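## Task

Carry the green tray onto the top of the two-door cabinet beside arm4, while the remaining three trays stay on top of the two-door cabinet beside arm1; when finished, every tray's contents must still be standing inside that tray.

## Robot and tools

Robots: four identical i2rt Big YAM arms named arm1, arm2, arm3 and arm4. Each has six joints, a two-finger gripper and a wrist camera. The hand reaches roughly 1.0 m from the joint1 axis. Room cameras (not on any robot) are cam_arm1, cam_arm2, cam_arm3 and cam_arm4; wrist cameras are arm1_cam_wrist to arm4_cam_wrist. With joints 1 and 6 at 0 and the hand level and pointing forward, the wrist camera rides on top of the hand looking at the fingertips.

Frame: one shared scene frame in metres, origin on the floor, +z up. Arm feet (base_link, each facing its own +x): arm1 at (-3.350, 0.969, 1.091), arm2 at (-0.688, 0.376, 0.913), arm3 at (0.760, 2.475, 0.858) rotated about z by quat_wxyz (0.975, -0.001, 0.004, 0.224), arm4 at (0.738, -1.723, 0.925) with quat_wxyz (0.954, 0.007, -0.003, -0.301); arm1 and arm2 face roughly +x. The printed hand point lies between the finger pads, about 1 cm behind the tips. Fingers point along the hand's +z; they open and close along its y. Printed hand positions can be off, more so at long reach.

move: one action for any subset of arms. Each arm key (arm1..arm4) takes an object with: joints (absolute joint targets by name: joint1_rad, joint2_rad, joint3_rad, joint4_rad, joint5_rad, joint6_rad in radians, gripper_m in metres); target (a 7-number absolute hand pose [x, y, z, qw, qx, qy, qz] in the scene frame, metres plus unit quaternion, same form as the printed hand line); speed (top speed of that straight hand path, 0.002 to 0.5 m/s, default 0.25, allowed only with target; turning is capped at twice the number in rad/s); min_time_s (0.1 to 8 s, the shortest duration for that arm's joint motions, used beside joints). With target, joints may contain only gripper_m. The hand path starts from the current hand_target pose. Arms left out get no new command but may keep pushing toward earlier targets. cameras: list of names, ["all"], or [] for none. An empty move returns full state, images and scene number. Unknown keys make a call invalid; out-of-range values get it refused, and a refusal cancels the rest of that reply's move, wait and finished_scene calls.

Joint ranges (done tolerance): joint1_rad -2.879 to 2.879 (±0.045), rotation about the foot, positive counter-clockwise from above, 0 along the foot's facing; joint2_rad 0 to 3.141 (±0.14), shoulder, 0 puts the upper arm back and level, positive raises then brings it forward; joint3_rad 0 to 3.019 (±0.09), elbow, 0 folded, positive opens; joint4_rad -1.692 to 1.57 (±0.055), hand pitch, positive tips fingers up; joint5_rad -1.57 to 1.57 (±0.03), sideways swing, positive to the arm's right; joint6_rad -2.094 to 2.094 (±0.035), roll, positive clockwise viewed from behind; gripper_m 0 to 0.093 (±0.003), fingertip gap.

Motion behaviour: all motions in one action begin together; hand paths in one action finish together, paced by the slowest. Joints move at different rates, so joint moves can sweep wide. The controller limits each step to 100 mm and 20 degrees from the measured hand pose and uses damped inverse kinematics, favouring position. Expect a centimetre or more of error, lag, drift and overshoot of speed near full stretch. Paths do not avoid obstacles or other arms.

wait: seconds (0 to 10) and optional cameras; commands nothing and returns state.
zoom_image: camera (one name) and region [x0, y0, x1, y1] in pixels from the top-left, at most 504 by 504; only cameras in the latest images.
finished_scene: scene (the current scene number); ends the scene irreversibly, so the goal must hold with the robots idle.

Result lines: move line lists each moved arm with done or its worst status. joint_status and hand_status: off_target (stopped short, may still push), time_out (joint kept a nearby target and keeps pushing; on_its_own lists such joints; send the reported position to relax it), not_followed (a self/inter-arm collision check withheld targets; "pose unreachable" for a hand target; the arm may keep trying). Arms in "as last shown" were not commanded; their status reads "not commanded". hand_target is the hand pose at current joint targets. Joint velocities in rad/s (gripper m/s); "within noise" means still. Joint torques are total drive outputs in N m with per-unit offsets and noise; values 3 and 4 wrap at ±28. In on_its_own, "held at" is the target, not the reading.

Gripper: gripping a rigid part at full force reads up to 0.005 m under its width (sometimes up to 0.002 over); closed on nothing reads 0.000 to 0.003. Commanding about 0.005 m below the touch reading gives full force; softer or round items crush more. Open well above the reading to release. Closing on another robot's fingers counts as pressing robots together.

Avoid: hard contact between robots (can end the scene), hitting fixed or heavy objects, pushing objects out of the work area or onto the floor, dropping or releasing moving items, tipping tray contents. Loose objects may get brief nudges. Robots keep pushing on contact and do not wait for one another. Sustained pushing, holding loads or stretched poses heats motors: MOTOR HOT appears near 85 °C, and at 100 °C an OVER-TEMPERATURE FAULT drops that arm for 30 to 60 s or more; afterwards keys read limit_stop_at_motor_heat and need resending. The scene keeps running between replies with the last commands held.

Each tool is called after "Emit:" as a command line: name --argument value for each argument, lists and objects as JSON in quotes; but a table of rows of numbers goes row by row, as --pt "numbers of a row", without its own name.

## Session

I'll start by looking at the full state and all cameras.

Emit:
move

Scene clock: 0.00 s.
Joint torques (N m): no reading
Heat: arm1: hottest joint2_rad 30 °C; arm2: hottest joint1_rad 33 °C; arm3: hottest joint1_rad 33 °C; arm4: hottest joint1_rad 30 °C.
Joint velocities: within noise
arm1.joint_positions: joint1_rad=+0.174 joint2_rad=+0.628 joint3_rad=+1.326 joint4_rad=-1.232 joint5_rad=-0.222 joint6_rad=-0.495 gripper_m=+0.09396
arm1.joint_status: not commanded
arm1.hand: x=-3.5976 y=+0.8992 z=+1.6223 quat_wxyz=(+0.001, +0.804, +0.314, -0.504) (m; scene frame)
arm1.hand_target: x=-3.5953 y=+0.8995 z=+1.6327 quat_wxyz=(-0.001, +0.799, +0.314, -0.514) (m; scene frame)
arm1.hand_status: not commanded
arm2.joint_positions: joint1_rad=-0.726 joint2_rad=+0.641 joint3_rad=+1.386 joint4_rad=-1.141 joint5_rad=+0.298 joint6_rad=-0.639 gripper_m=+0.09396
arm2.joint_status: not commanded
arm2.hand: x=-0.8383 y=+0.5914 z=+1.4926 quat_wxyz=(-0.455, +0.814, -0.139, -0.335) (m; scene frame)
arm2.hand_target: x=-0.8360 y=+0.5890 z=+1.5059 quat_wxyz=(-0.462, +0.805, -0.140, -0.345) (m; scene frame)
arm2.hand_status: not commanded
arm3.joint_positions: joint1_rad=-0.464 joint2_rad=+0.621 joint3_rad=+1.351 joint4_rad=-1.179 joint5_rad=+0.120 joint6_rad=+0.657 gripper_m=+0.09396
arm3.joint_status: not commanded
arm3.hand: x=+1.0245 y=+2.4525 z=+1.4105 quat_wxyz=(-0.518, -0.307, -0.790, -0.118) (m; scene frame)
arm3.hand_target: x=+1.0214 y=+2.4526 z=+1.4256 quat_wxyz=(-0.531, -0.305, -0.781, -0.122) (m; scene frame)
arm3.hand_status: not commanded
arm4.joint_positions: joint1_rad=-0.557 joint2_rad=+0.646 joint3_rad=+1.388 joint4_rad=-1.204 joint5_rad=+0.016 joint6_rad=-0.694 gripper_m=+0.09396
arm4.joint_status: not commanded
arm4.hand: x=+0.8334 y=-1.9734 z=+1.4831 quat_wxyz=(-0.312, -0.208, -0.827, +0.420) (m; scene frame)
arm4.hand_target: x=+0.8320 y=-1.9706 z=+1.4954 quat_wxyz=(-0.318, -0.206, -0.820, +0.429) (m; scene frame)
arm4.hand_status: not commanded
pictures: arm1_cam_wrist, arm2_cam_wrist, arm3_cam_wrist, arm4_cam_wrist, cam_arm1, cam_arm2, cam_arm3, cam_arm4
Images, in order (width x height): arm1_cam_wrist 672x504, arm2_cam_wrist 672x504, arm3_cam_wrist 672x504, arm4_cam_wrist 672x504, cam_arm1 896x504, cam_arm2 896x504, cam_arm3 896x504, cam_arm4 896x504.

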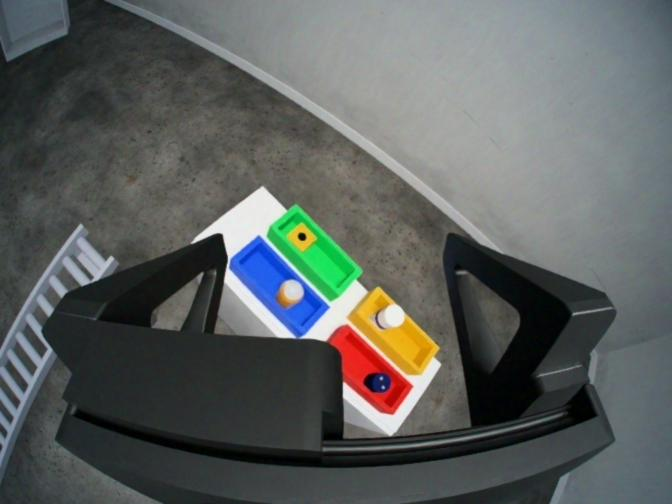

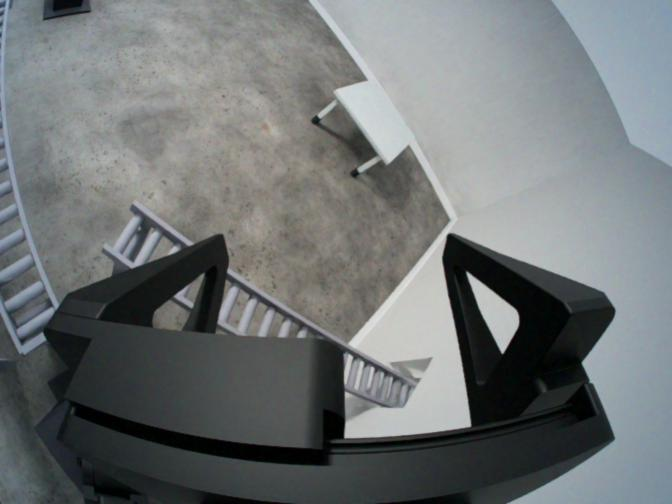

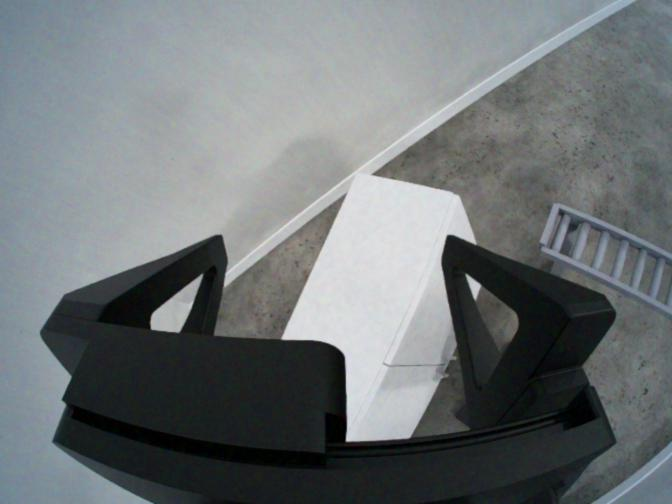

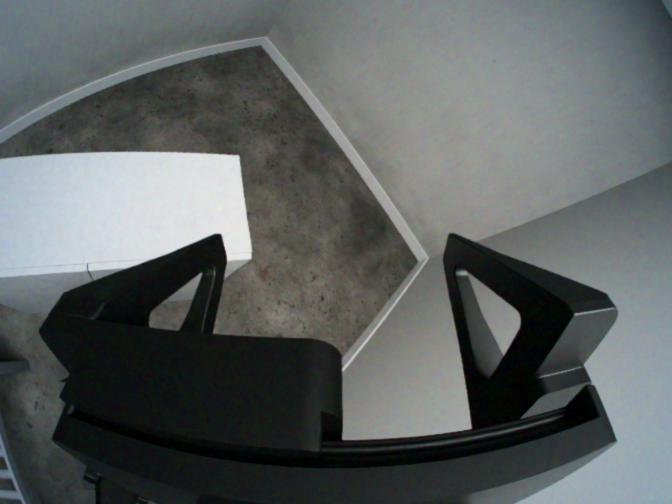

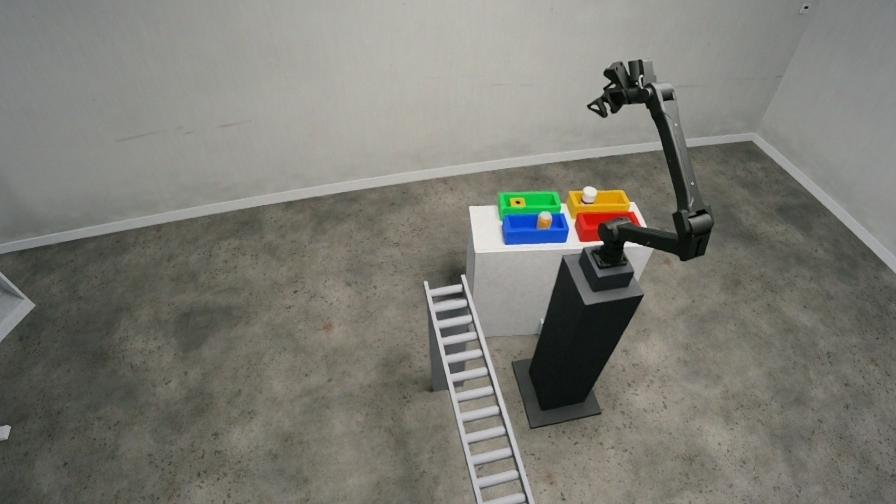

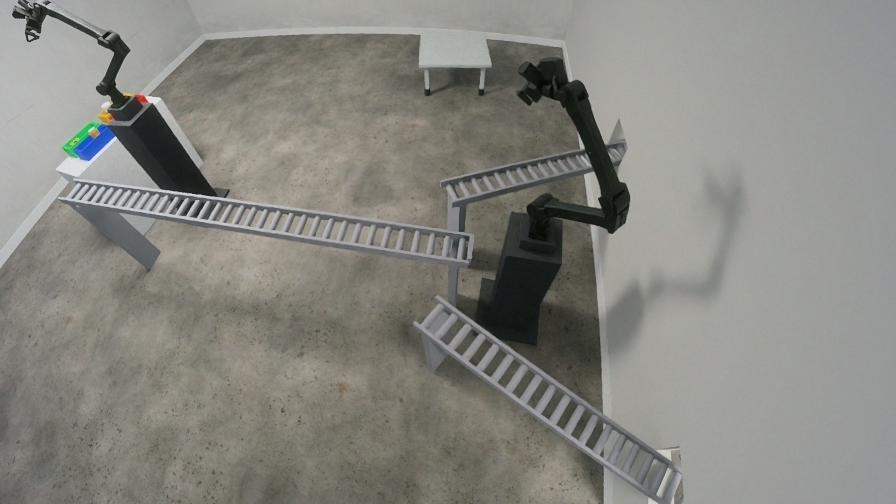

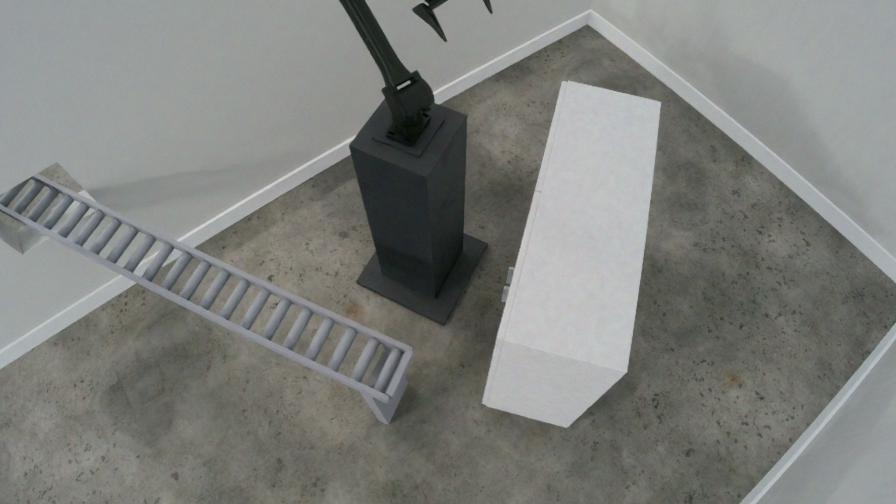

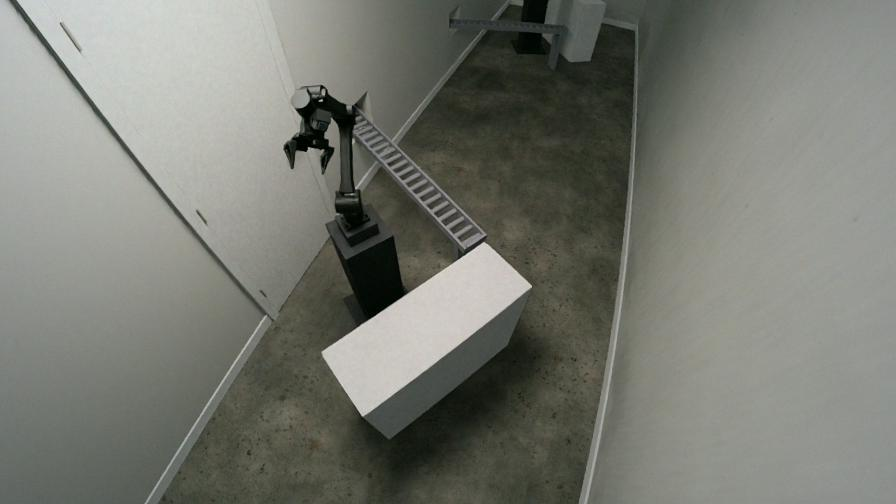

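Emit:
zoom_image --camera "cam_arm1" --region '[420, 160, 680, 340]'

Emit:
zoom_image --camera "arm1_cam_wrist" --region '[190, 170, 460, 450]'

Emit:
zoom_image --camera "cam_arm2" --region '[400, 100, 700, 360]'

Emit:
zoom_image --camera "cam_arm2" --region '[0, 60, 300, 280]'

Emit:
zoom_image --camera "cam_arm4" --region '[270, 60, 570, 450]'

Scaled by 1.938 from the camera's 896x504 image, which has a finer 1280x720 frame.

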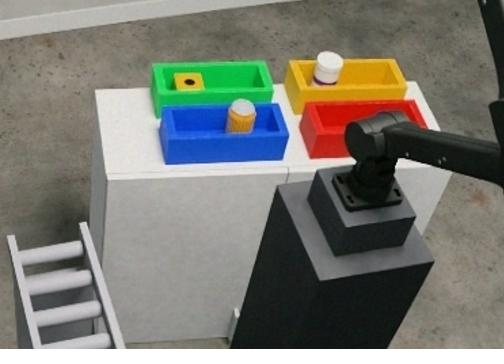

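Scaled by 1.800 from the camera's 672x504 image, which has a finer 960x720 frame.

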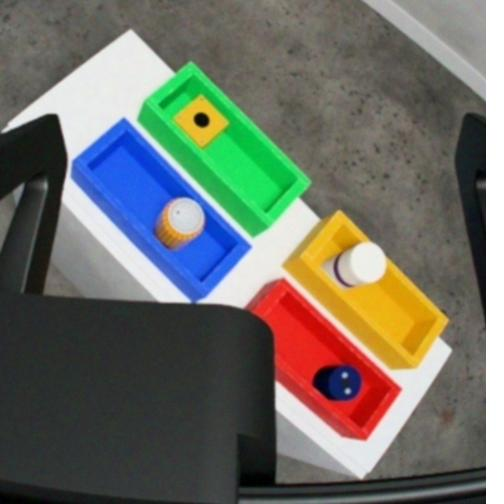

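Scaled by 1.680 from the camera's 896x504 image, which has a finer 1280x720 frame.

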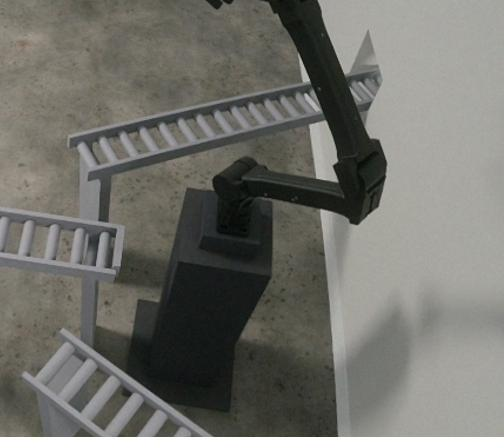

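Scaled by 1.680 from the camera's 896x504 image, which has a finer 1280x720 frame.

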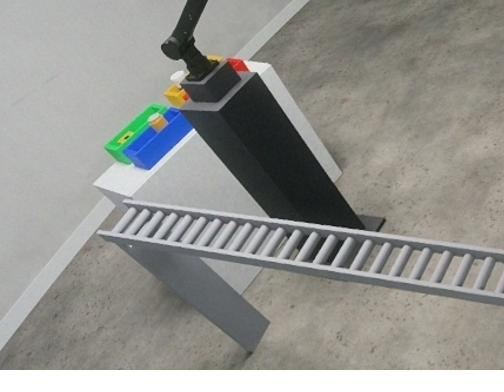

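Scaled by 1.292 from the camera's 896x504 image, which has a finer 1280x720 frame.

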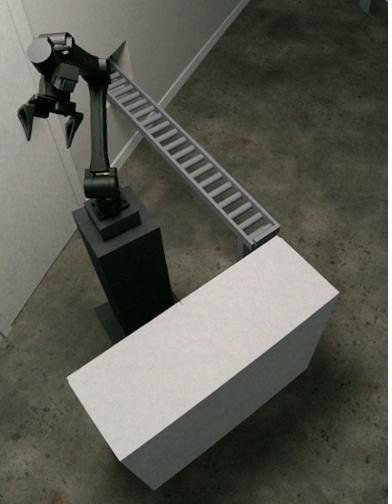

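Emit:
move --arm1 '{"target": [-3.78, 0.85, 1.42, 0, 1, 0, 0]}' --arm2 '{"target": [-1.08, 0.35, 1.26, 0, 1, 0, 0]}' --arm4 '{"target": [1.12, -1.62, 1.26, 0, 0.1305, -0.9914, 0]}' --cameras '["arm1_cam_wrist", "arm2_cam_wrist", "arm4_cam_wrist", "cam_arm1", "cam_arm2", "cam_arm4"]'

Scene clock: 243.17 s.
Joint torques (N m): arm1=[-1.26 -13.86 13.5 0.35 0.17 0.32] | arm2=[1.26 -8.59 11.97 -0.02 -0.05 0.2] | arm3=[1.44 0.62 9.87 1.83 0.07 0.05] | arm4=[-0.56 -11.46 13.71 -0.54 -0.09 -0.05]
Heat: arm1: hottest joint3_rad 36 °C; arm2: hottest joint3_rad 37 °C; arm3: hottest joint3_rad 38 °C; arm4: hottest joint3_rad 45 °C.
move: arm1 off_target; arm2 off_target; arm4 off_target
Joint velocities: within noise
arm1.joint_positions: joint1_rad=+0.330 joint2_rad=+1.483 joint3_rad=+1.604 joint4_rad=-1.672 joint5_rad=-0.001 joint6_rad=+0.249 gripper_m=+0.09396
arm1.joint_status: not commanded
arm1.hand: x=-3.7714 y=+0.8482 z=+1.4053 quat_wxyz=(+0.002, +1.000, +0.014, -0.012) (m; scene frame)
arm1.hand_target: x=-3.7794 y=+0.8502 z=+1.4194 quat_wxyz=(+0.007, +1.000, +0.000, -0.025) (m; scene frame)
arm1.hand_status: off_target (0.017 m and 2.1 deg from the pose sent, 0.277 m and 72.9 deg at the start; a joint's target at an end of its range on 32 of 108 steps)
arm2.joint_positions: joint1_rad=+0.102 joint2_rad=+1.319 joint3_rad=+1.483 joint4_rad=-1.675 joint5_rad=-0.006 joint6_rad=+0.041 gripper_m=+0.09396
arm2.joint_status: not commanded
arm2.hand: x=-1.0731 y=+0.3545 z=+1.2414 quat_wxyz=(+0.000, +1.000, +0.003, -0.028) (m; scene frame)
arm2.hand_target: x=-1.0794 y=+0.3501 z=+1.2591 quat_wxyz=(+0.002, +0.999, +0.000, -0.046) (m; scene frame)
arm2.hand_status: off_target (0.020 m and 3.3 deg from the pose sent, 0.413 m and 71.1 deg at the start; a joint's target at an end of its range on 72 of 108 steps)
arm3: as last shown
arm4.joint_positions: joint1_rad=+0.877 joint2_rad=+1.358 joint3_rad=+1.467 joint4_rad=-1.676 joint5_rad=+0.013 joint6_rad=+0.022 gripper_m=+0.09397
arm4.joint_status: not commanded
arm4.hand: x=+1.1108 y=-1.6265 z=+1.2389 quat_wxyz=(-0.009, +0.122, -0.993, +0.001) (m; scene frame)
arm4.hand_target: x=+1.1191 y=-1.6203 z=+1.2592 quat_wxyz=(-0.029, +0.130, -0.991, -0.004) (m; scene frame)
arm4.hand_status: off_target (0.024 m and 1.4 deg from the pose sent, 0.507 m and 75.2 deg at the start; a joint's target at an end of its range on 77 of 108 steps)
pictures: arm1_cam_wrist, arm2_cam_wrist, arm4_cam_wrist, cam_arm1, cam_arm2, cam_arm4
Images, in order (width x height): arm1_cam_wrist 672x504, arm2_cam_wrist 672x504, arm4_cam_wrist 672x504, cam_arm1 896x504, cam_arm2 896x504, cam_arm4 896x504.

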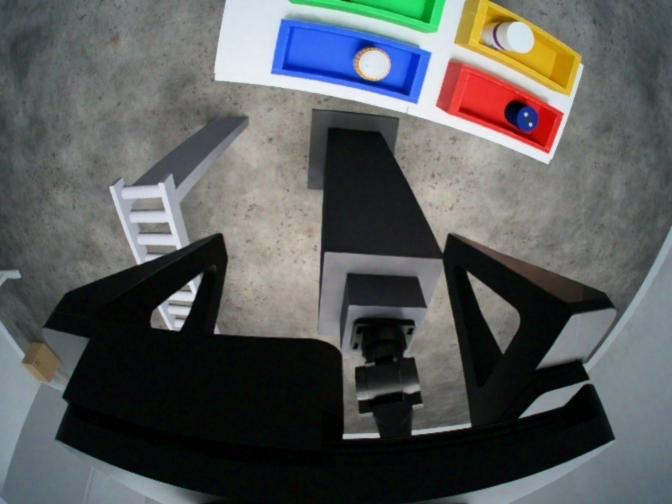

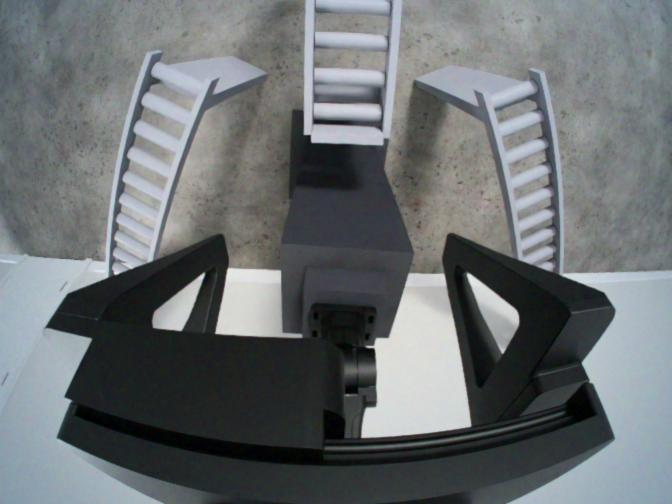

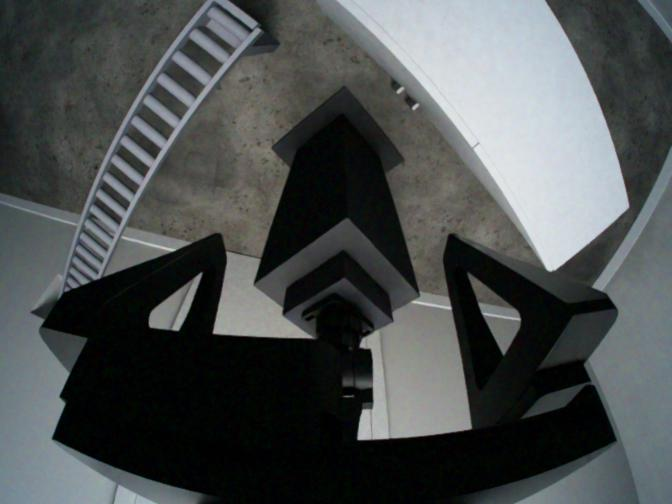

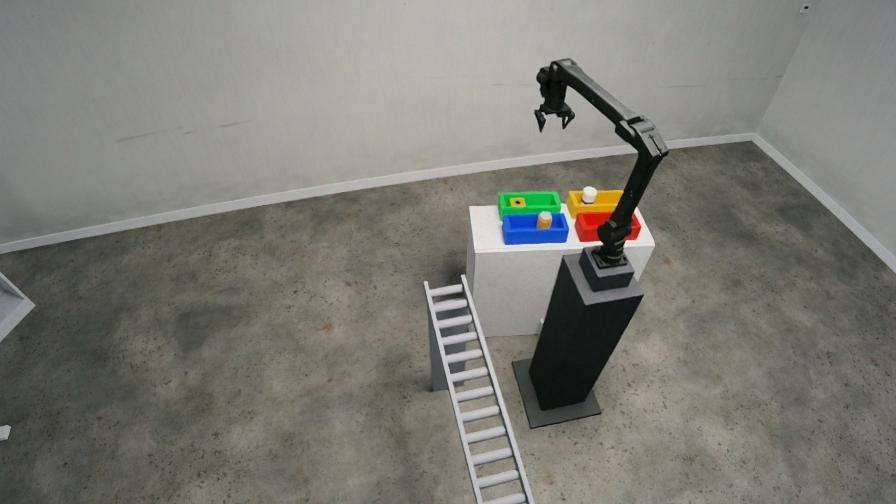

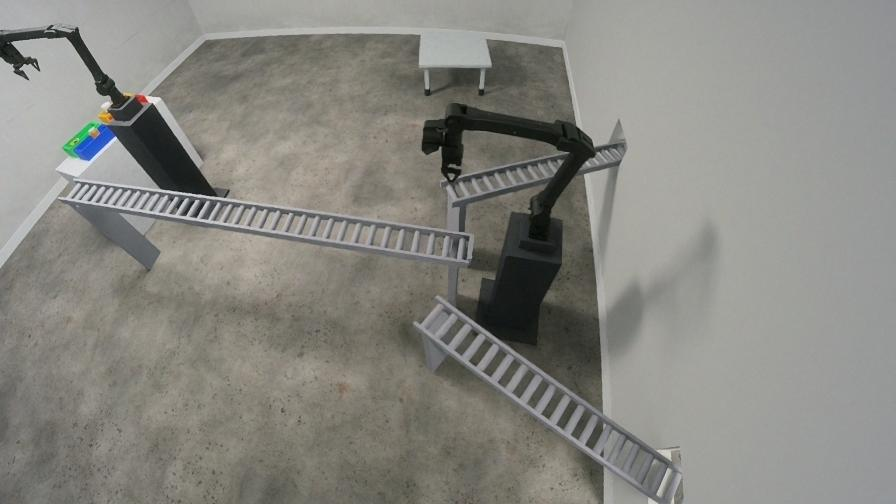

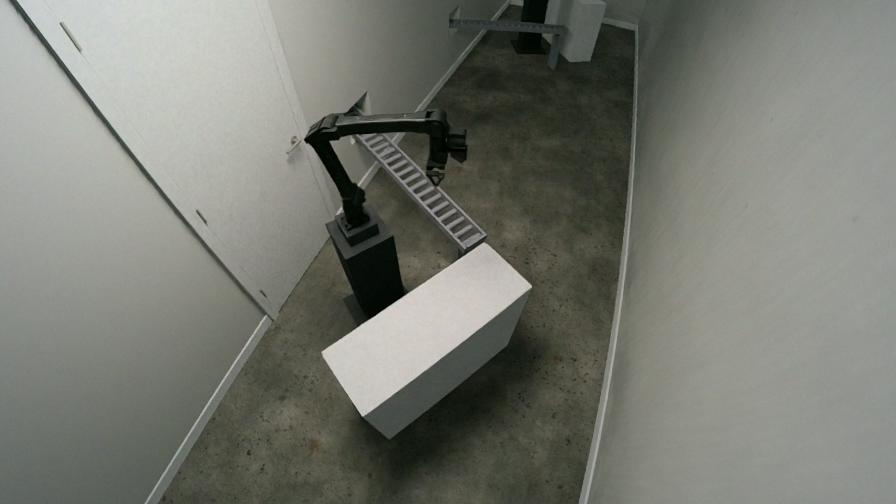

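Emit:
move --arm1 '{"target": [-3.86, 1.0, 1.35, 0.0079, -0.9534, 0.025, 0.3006]}' --arm2 '{"target": [-1.06, 0.36, 1.22, 0, -0.9537, 0, 0.3007]}' --arm4 '{"target": [1.2, -1.45, 1.2, 0.2904, -0.2468, 0.9212, 0.0778]}' --cameras '["arm1_cam_wrist", "arm2_cam_wrist", "arm4_cam_wrist"]'

Scene clock: 412.57 s.
Joint torques (N m): arm1=[-0.62 -13.63 10.03 2.35 0.14 -0.01] | arm2=[0.85 -6.59 9.18 1.89 0.26 0.09] | arm3=[1.38 0.62 9.83 1.81 0.08 0.05] | arm4=[-0.56 -12.75 9.65 1.72 0.19 -0.04]
Heat: arm1: hottest joint3_rad 38 °C; arm2: hottest joint3_rad 45 °C; arm3: hottest joint3_rad 40 °C; arm4: hottest joint3_rad 54 °C.
move: arm1 done; arm2 off_target; arm4 done
Joint velocities: within noise
arm1.joint_positions: joint1_rad=-0.004 joint2_rad=+1.330 joint3_rad=+1.182 joint4_rad=-0.840 joint5_rad=-0.004 joint6_rad=+0.009 gripper_m=+0.09396
arm1.joint_status: not commanded
arm1.hand: x=-3.8589 y=+0.9975 z=+1.3454 quat_wxyz=(-0.006, +0.956, -0.031, -0.290) (m; scene frame)
arm1.hand_target: x=-3.8600 y=+1.0000 z=+1.3500 quat_wxyz=(-0.008, +0.953, -0.025, -0.300) (m; scene frame)
arm1.hand_status: done (0.005 m and 1.5 deg from the pose sent, 0.184 m and 33.9 deg at the start)
arm2.joint_positions: joint1_rad=+0.102 joint2_rad=+0.940 joint3_rad=+1.016 joint4_rad=-1.073 joint5_rad=+0.015 joint6_rad=+0.041 gripper_m=+0.09396
arm2.joint_status: not commanded
arm2.hand: x=-1.0572 y=+0.3592 z=+1.2101 quat_wxyz=(+0.001, +0.959, +0.002, -0.283) (m; scene frame)
arm2.hand_target: x=-1.0598 y=+0.3600 z=+1.2201 quat_wxyz=(+0.000, +0.954, +0.000, -0.301) (m; scene frame)
arm2.hand_status: off_target (0.010 m and 2.2 deg from the pose sent, 0.026 m and 31.8 deg at the start)
arm3: as last shown
arm4.joint_positions: joint1_rad=+1.147 joint2_rad=+1.377 joint3_rad=+1.288 joint4_rad=-0.881 joint5_rad=+0.010 joint6_rad=+0.021 gripper_m=+0.09396
arm4.joint_status: not commanded
arm4.hand: x=+1.1974 y=-1.4538 z=+1.2090 quat_wxyz=(-0.291, +0.240, -0.922, -0.081) (m; scene frame)
arm4.hand_target: x=+1.1998 y=-1.4501 z=+1.2000 quat_wxyz=(-0.290, +0.247, -0.921, -0.078) (m; scene frame)
arm4.hand_status: done (0.010 m and 0.8 deg from the pose sent, 0.201 m and 37.5 deg at the start)
pictures: arm1_cam_wrist, arm2_cam_wrist, arm4_cam_wrist
Images, in order (width x height): arm1_cam_wrist 672x504, arm2_cam_wrist 672x504, arm4_cam_wrist 672x504.

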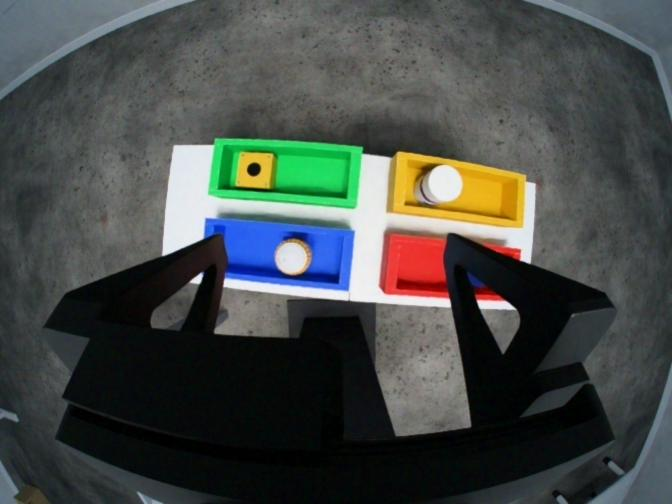

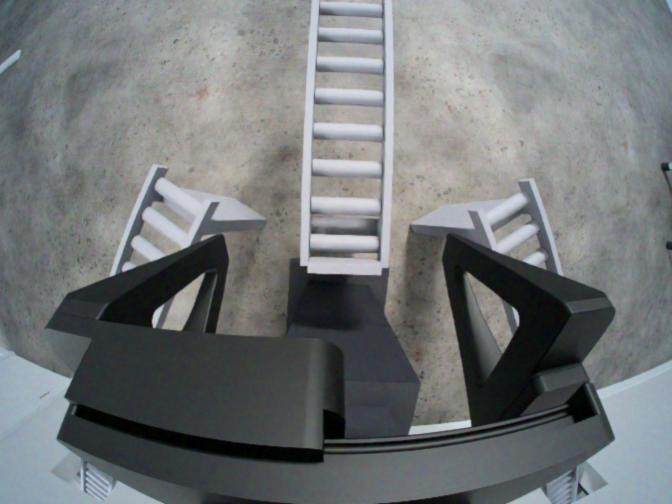

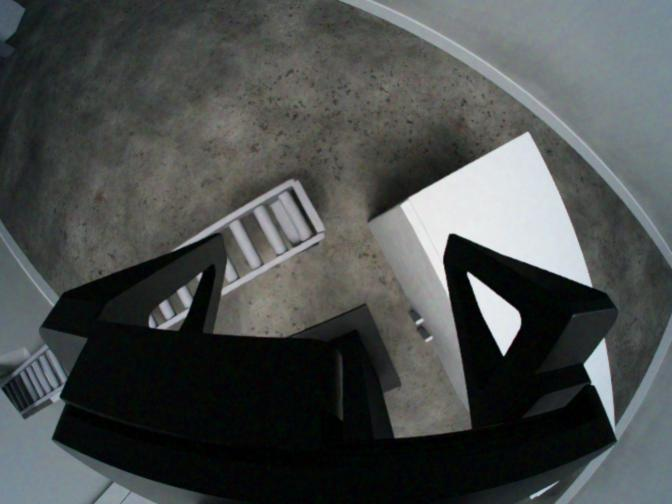

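Emit:
move --arm1 '{"target": [-3.98, 0.91, 1.35, 0.0079, -0.9534, 0.025, 0.3006]}' --arm2 '{"target": [-1.06, 0.16, 1.22, 0, -0.9537, 0, 0.3007]}' --arm4 '{"target": [1.2976, -1.6246, 1.2, 0.2904, -0.2468, 0.9212, 0.0778]}' --cameras '["arm1_cam_wrist", "arm2_cam_wrist", "arm4_cam_wrist"]'

Scene clock: 509.17 s.
Joint torques (N m): arm1=[0.26 -16.44 14.84 1.21 0.37 0.31] | arm2=[1.2 -5.83 12.68 0.9 0.58 0.26] | arm3=[1.44 0.67 9.83 1.83 0.08 0.06] | arm4=[-1.2 -13.92 14.75 0.43 -0.28 -0.06]
Heat: arm1: hottest joint3_rad 37 °C; arm2: hottest joint3_rad 40 °C; arm3: hottest joint3_rad 40 °C; arm4: hottest joint3_rad 47 °C.
move: arm1 off_target; arm2 off_target; arm4 off_target
Joint velocities: within noise
arm1.joint_positions: joint1_rad=+0.167 joint2_rad=+1.619 joint3_rad=+1.472 joint4_rad=-0.842 joint5_rad=+0.093 joint6_rad=+0.125 gripper_m=+0.09396
arm1.joint_status: not commanded
arm1.hand: x=-3.9675 y=+0.9147 z=+1.3376 quat_wxyz=(-0.011, +0.956, -0.019, -0.292) (m; scene frame)
arm1.hand_target: x=-3.9793 y=+0.9100 z=+1.3498 quat_wxyz=(-0.008, +0.953, -0.025, -0.301) (m; scene frame)
arm1.hand_status: off_target (0.018 m and 1.3 deg from the pose sent, 0.149 m and 1.5 deg at the start)
arm2.joint_positions: joint1_rad=+0.712 joint2_rad=+1.128 joint3_rad=+1.122 joint4_rad=-1.085 joint5_rad=+0.351 joint6_rad=+0.558 gripper_m=+0.09396
arm2.joint_status: not commanded
arm2.hand: x=-1.0522 y=+0.1693 z=+1.2000 quat_wxyz=(-0.010, +0.957, +0.007, -0.289) (m; scene frame)
arm2.hand_target: x=-1.0593 y=+0.1605 z=+1.2200 quat_wxyz=(+0.000, +0.954, +0.000, -0.301) (m; scene frame)
arm2.hand_status: off_target (0.023 m and 2.0 deg from the pose sent, 0.199 m and 2.2 deg at the start)
arm3: as last shown
arm4.joint_positions: joint1_rad=+0.722 joint2_rad=+1.475 joint3_rad=+1.327 joint4_rad=-0.898 joint5_rad=-0.218 joint6_rad=-0.340 gripper_m=+0.09396
arm4.joint_status: not commanded
arm4.hand: x=+1.2814 y=-1.6270 z=+1.1779 quat_wxyz=(-0.274, +0.241, -0.928, -0.079) (m; scene frame)
arm4.hand_target: x=+1.2963 y=-1.6249 z=+1.2000 quat_wxyz=(-0.291, +0.247, -0.921, -0.078) (m; scene frame)
arm4.hand_status: off_target (0.028 m and 2.1 deg from the pose sent, 0.198 m and 0.8 deg at the start)
pictures: arm1_cam_wrist, arm2_cam_wrist, arm4_cam_wrist
Images, in order (width x height): arm1_cam_wrist 672x504, arm2_cam_wrist 672x504, arm4_cam_wrist 672x504.

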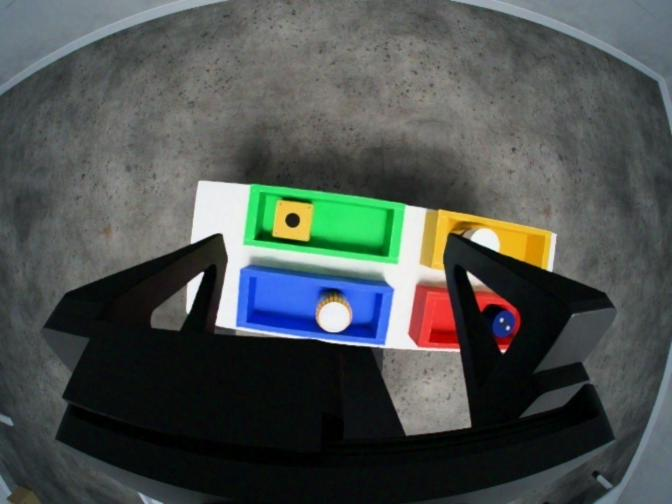

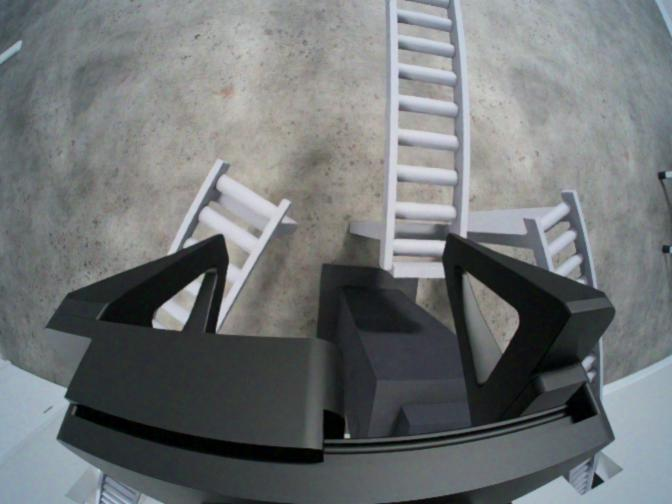

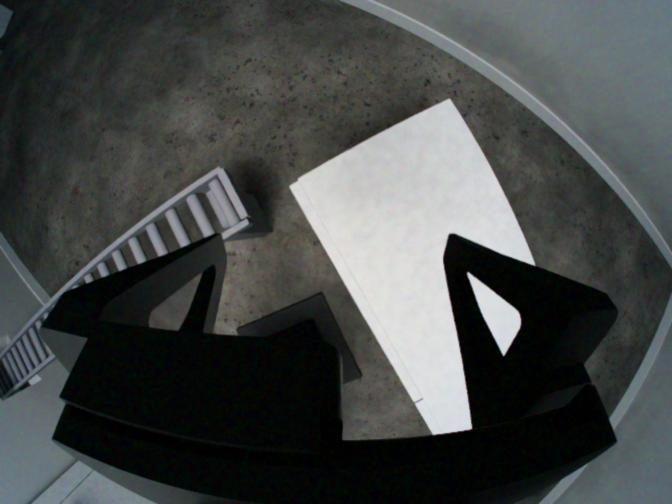

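Emit:
zoom_image --camera "arm1_cam_wrist" --region '[180, 150, 432, 339]'

Emit:
zoom_image --camera "arm2_cam_wrist" --region '[150, 140, 486, 392]'

Emit:
zoom_image --camera "arm4_cam_wrist" --region '[120, 80, 456, 332]'

Scaled by 2.000 from the camera's 672x504 image, which has a finer 960x720 frame.

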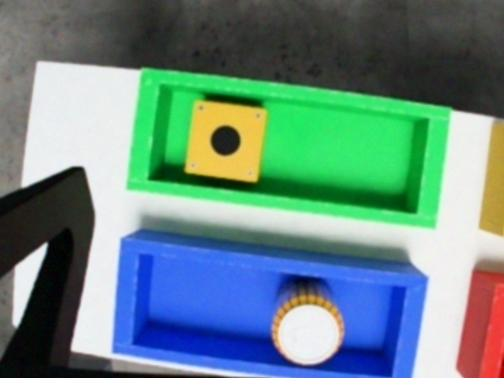

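Scaled by 1.500 from the camera's 672x504 image, which has a finer 960x720 frame.

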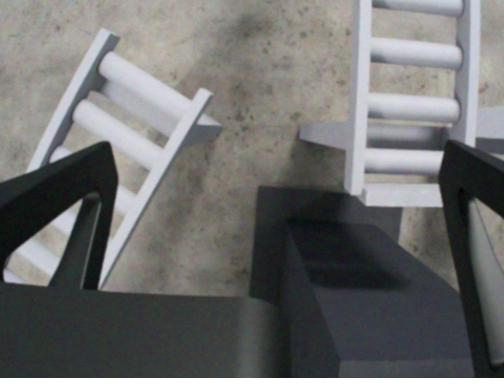

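Scaled by 1.500 from the camera's 672x504 image, which has a finer 960x720 frame.

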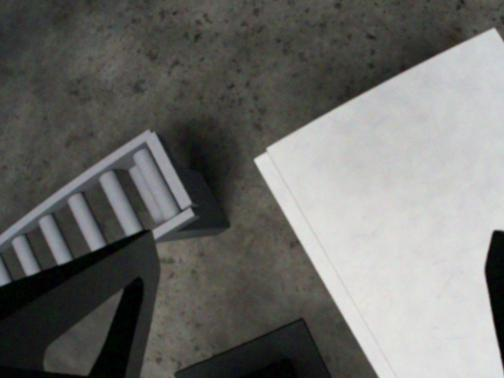

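Emit:
move --arm1 '{"target": [-3.6, 0.45, 1.3, -0.1504, -0.8259, -0.4769, 0.2604]}' --arm2 '{"target": [-1.12, -0.05, 1.15, -0.0778, -0.9212, -0.2468, 0.2904]}' --arm4 '{"target": [1.2, -1.45, 1.05, 0.2904, -0.2468, 0.9212, 0.0778]}' --cameras '["arm1_cam_wrist", "arm2_cam_wrist", "arm4_cam_wrist"]'

Scene clock: 613.90 s.
Joint torques (N m): arm1=[-0.15 -13.8 14.3 2.3 0.22 0] | arm2=[1.96 -13.39 12.52 1.89 0.09 -0.13] | arm3=[1.44 0.67 9.84 1.84 0.09 0.06] | arm4=[-0.56 -12.92 8.7 1.65 0.24 0.13]
Heat: arm1: hottest joint3_rad 47 °C; arm2: hottest joint3_rad 45 °C; arm3: hottest joint3_rad 41 °C; arm4: hottest joint3_rad 61 °C.
move: arm1 off_target; arm2 off_target; arm4 done
Joint velocities: within noise
arm1.joint_positions: joint1_rad=+1.187 joint2_rad=+1.487 joint3_rad=+1.191 joint4_rad=-0.710 joint5_rad=+0.046 joint6_rad=+0.091 gripper_m=+0.09396
arm1.joint_status: not commanded
arm1.hand: x=-3.5915 y=+0.4687 z=+1.2843 quat_wxyz=(+0.140, +0.835, +0.473, -0.242) (m; scene frame)
arm1.hand_target: x=-3.5995 y=+0.4511 z=+1.3003 quat_wxyz=(+0.150, +0.826, +0.477, -0.261) (m; scene frame)
arm1.hand_status: off_target (0.026 m and 2.7 deg from the pose sent, 0.594 m and 62.5 deg at the start)
arm2.joint_positions: joint1_rad=+0.872 joint2_rad=+1.554 joint3_rad=+1.345 joint4_rad=-0.820 joint5_rad=+0.171 joint6_rad=+0.268 gripper_m=+0.09396
arm2.joint_status: not commanded
arm2.hand: x=-1.1099 y=-0.0309 z=+1.1294 quat_wxyz=(+0.063, +0.931, +0.240, -0.269) (m; scene frame)
arm2.hand_target: x=-1.1189 y=-0.0489 z=+1.1505 quat_wxyz=(+0.078, +0.921, +0.247, -0.291) (m; scene frame)
arm2.hand_status: off_target (0.030 m and 3.3 deg from the pose sent, 0.235 m and 29.6 deg at the start)
arm3: as last shown
arm4.joint_positions: joint1_rad=+1.145 joint2_rad=+1.496 joint3_rad=+0.998 joint4_rad=-0.473 joint5_rad=+0.009 joint6_rad=+0.000 gripper_m=+0.09396
arm4.joint_status: not commanded
arm4.hand: x=+1.2000 y=-1.4523 z=+1.0589 quat_wxyz=(-0.292, +0.250, -0.920, -0.078) (m; scene frame)
arm4.hand_target: x=+1.1999 y=-1.4502 z=+1.0502 quat_wxyz=(-0.290, +0.247, -0.921, -0.078) (m; scene frame)
arm4.hand_status: done (0.009 m and 0.4 deg from the pose sent, 0.233 m and 2.2 deg at the start)
pictures: arm1_cam_wrist, arm2_cam_wrist, arm4_cam_wrist
Images, in order (width x height): arm1_cam_wrist 672x504, arm2_cam_wrist 672x504, arm4_cam_wrist 672x504.

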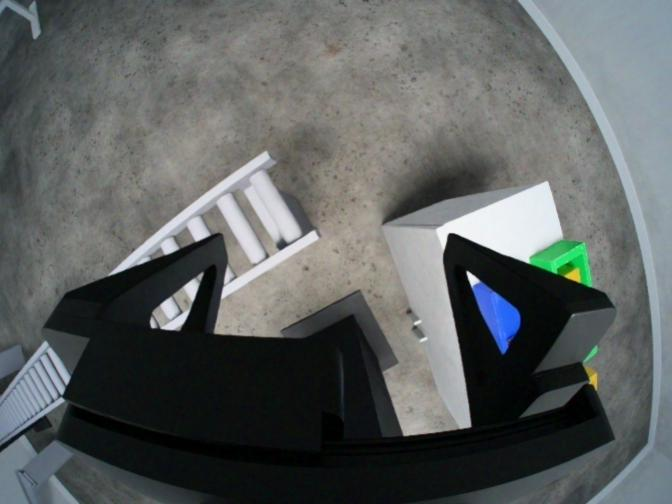

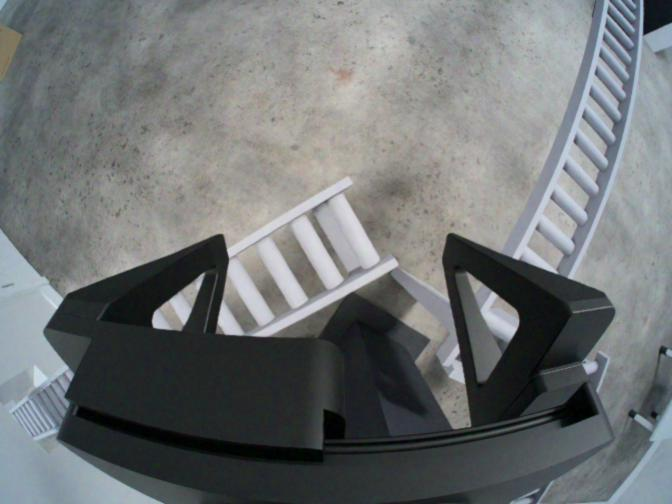

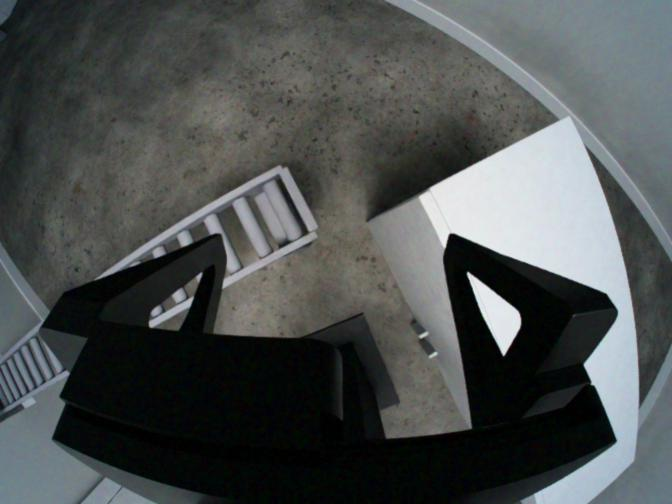

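Emit:
move --arm4 '{"joints": {"joint2_rad": 1.2, "joint3_rad": 2.2, "joint4_rad": -0.6}}' --arm3 '{"joints": {"joint2_rad": 1.2, "joint3_rad": 2.2, "joint4_rad": -0.6}}' --cameras '["arm1_cam_wrist", "arm2_cam_wrist", "cam_arm1", "cam_arm2", "cam_arm4"]'

Emit:
zoom_image --camera "arm1_cam_wrist" --region '[200, 130, 340, 270]'

Emit:
zoom_image --camera "cam_arm1" --region '[400, 60, 700, 340]'

Emit:
zoom_image --camera "cam_arm2" --region '[380, 80, 680, 360]'

Emit:
zoom_image --camera "arm2_cam_wrist" --region '[220, 160, 430, 340]'

Scene clock: 753.13 s.
Joint torques (N m): arm1=[-0.26 -13.63 14.28 2.29 0.21 0.02] | arm2=[1.14 -13.22 12.38 1.7 0.05 -0.06] | arm3=[1.44 -5.48 9.26 2.13 -0.04 0.05] | arm4=[-0.56 -5.66 9.21 0.88 0.22 0.14]
Heat: arm1: hottest joint3_rad 47 °C; arm2: hottest joint3_rad 49 °C; arm3: hottest joint3_rad 42 °C; arm4: hottest joint3_rad 49 °C.
move: arm3 done; arm4 done
Joint velocities: within noise
arm1, arm2: as last shown
arm2.hand_target: x=-1.1189 y=-0.0489 z=+1.1505 quat_wxyz=(+0.078, +0.921, +0.246, -0.291) (m; scene frame)
arm3.joint_positions: joint1_rad=-0.464 joint2_rad=+1.195 joint3_rad=+2.162 joint4_rad=-0.617 joint5_rad=+0.120 joint6_rad=+0.657 gripper_m=+0.09396
arm3.joint_status: all done
arm3.hand: x=+1.1619 y=+2.4521 z=+1.7624 quat_wxyz=(-0.785, -0.234, -0.527, -0.225) (m; scene frame)
arm3.hand_target: x=+1.1491 y=+2.4523 z=+1.7811 quat_wxyz=(-0.798, -0.228, -0.508, -0.230) (m; scene frame)
arm3.hand_status: not commanded
arm4.joint_positions: joint1_rad=+1.145 joint2_rad=+1.197 joint3_rad=+2.167 joint4_rad=-0.591 joint5_rad=+0.009 joint6_rad=+0.000 gripper_m=+0.09396
arm4.joint_status: all done
arm4.hand: x=+1.0686 y=-1.5348 z=+1.8453 quat_wxyz=(-0.802, +0.141, -0.537, -0.219) (m; scene frame)
arm4.hand_target: x=+1.0592 y=-1.5391 z=+1.8564 quat_wxyz=(-0.807, +0.136, -0.530, -0.225) (m; scene frame)
arm4.hand_status: not commanded
pictures: arm1_cam_wrist, arm2_cam_wrist, cam_arm1, cam_arm2, cam_arm4
Images, in order (width x height): arm1_cam_wrist 672x504, arm2_cam_wrist 672x504, cam_arm1 896x504, cam_arm2 896x504, cam_arm4 896x504.

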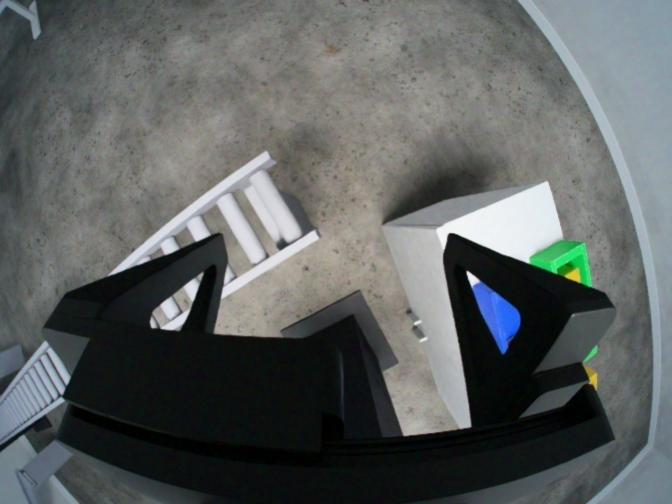

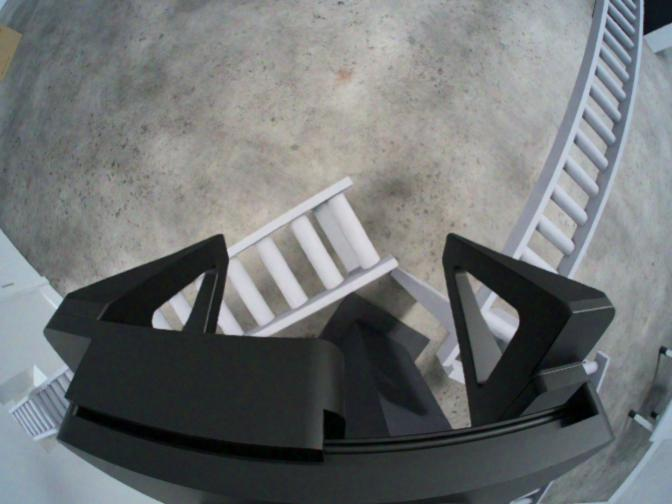

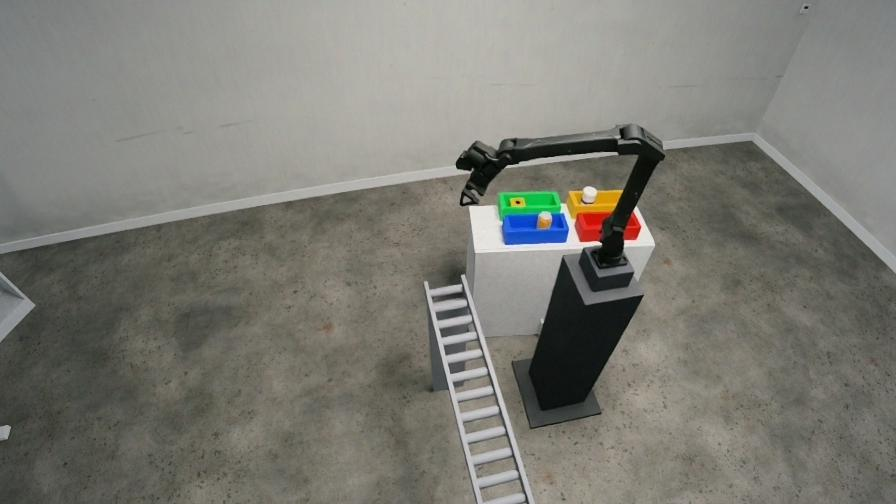

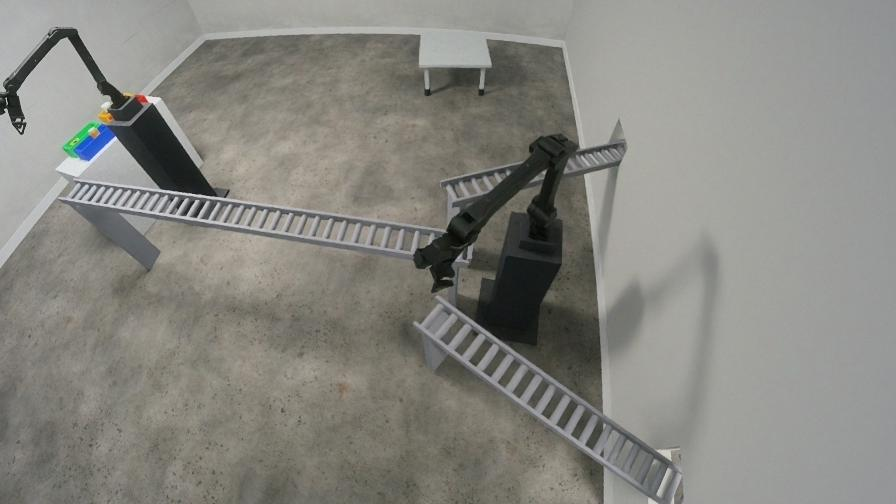

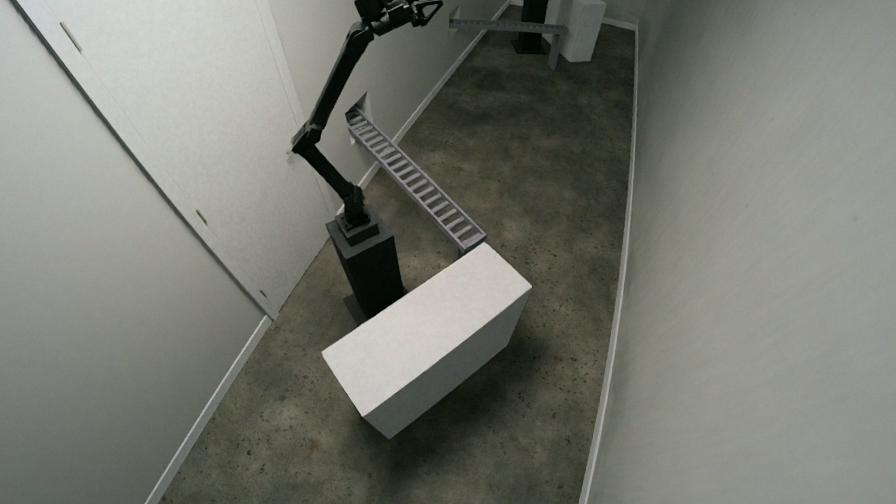

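Scaled by 3.600 from the camera's 672x504 image, which has a finer 960x720 frame.

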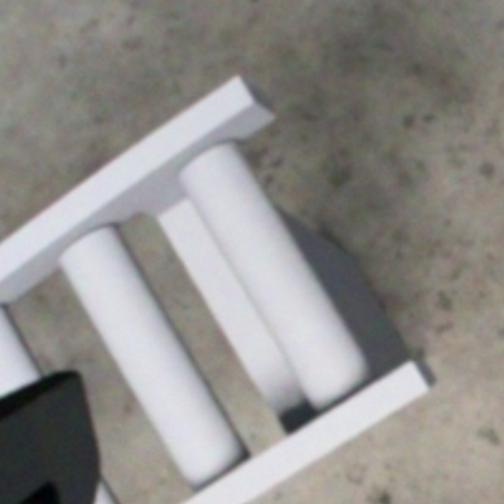

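Scaled by 1.680 from the camera's 896x504 image, which has a finer 1280x720 frame.

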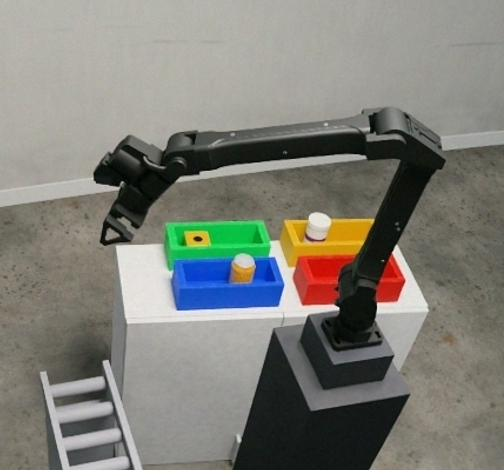

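Scaled by 1.680 from the camera's 896x504 image, which has a finer 1280x720 frame.

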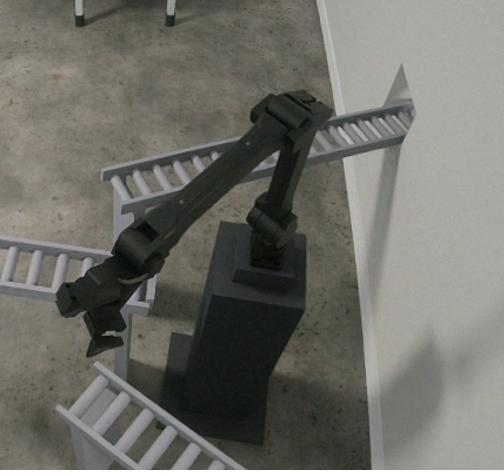

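Scaled by 2.400 from the camera's 672x504 image, which has a finer 960x720 frame.

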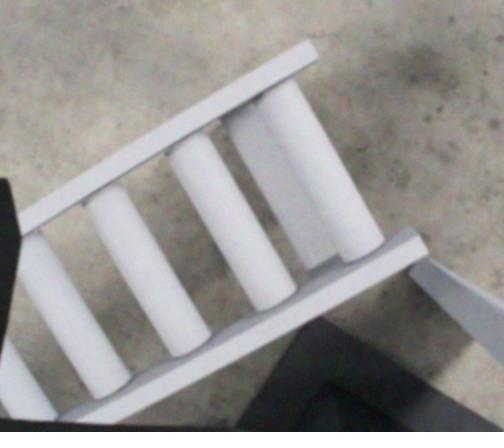

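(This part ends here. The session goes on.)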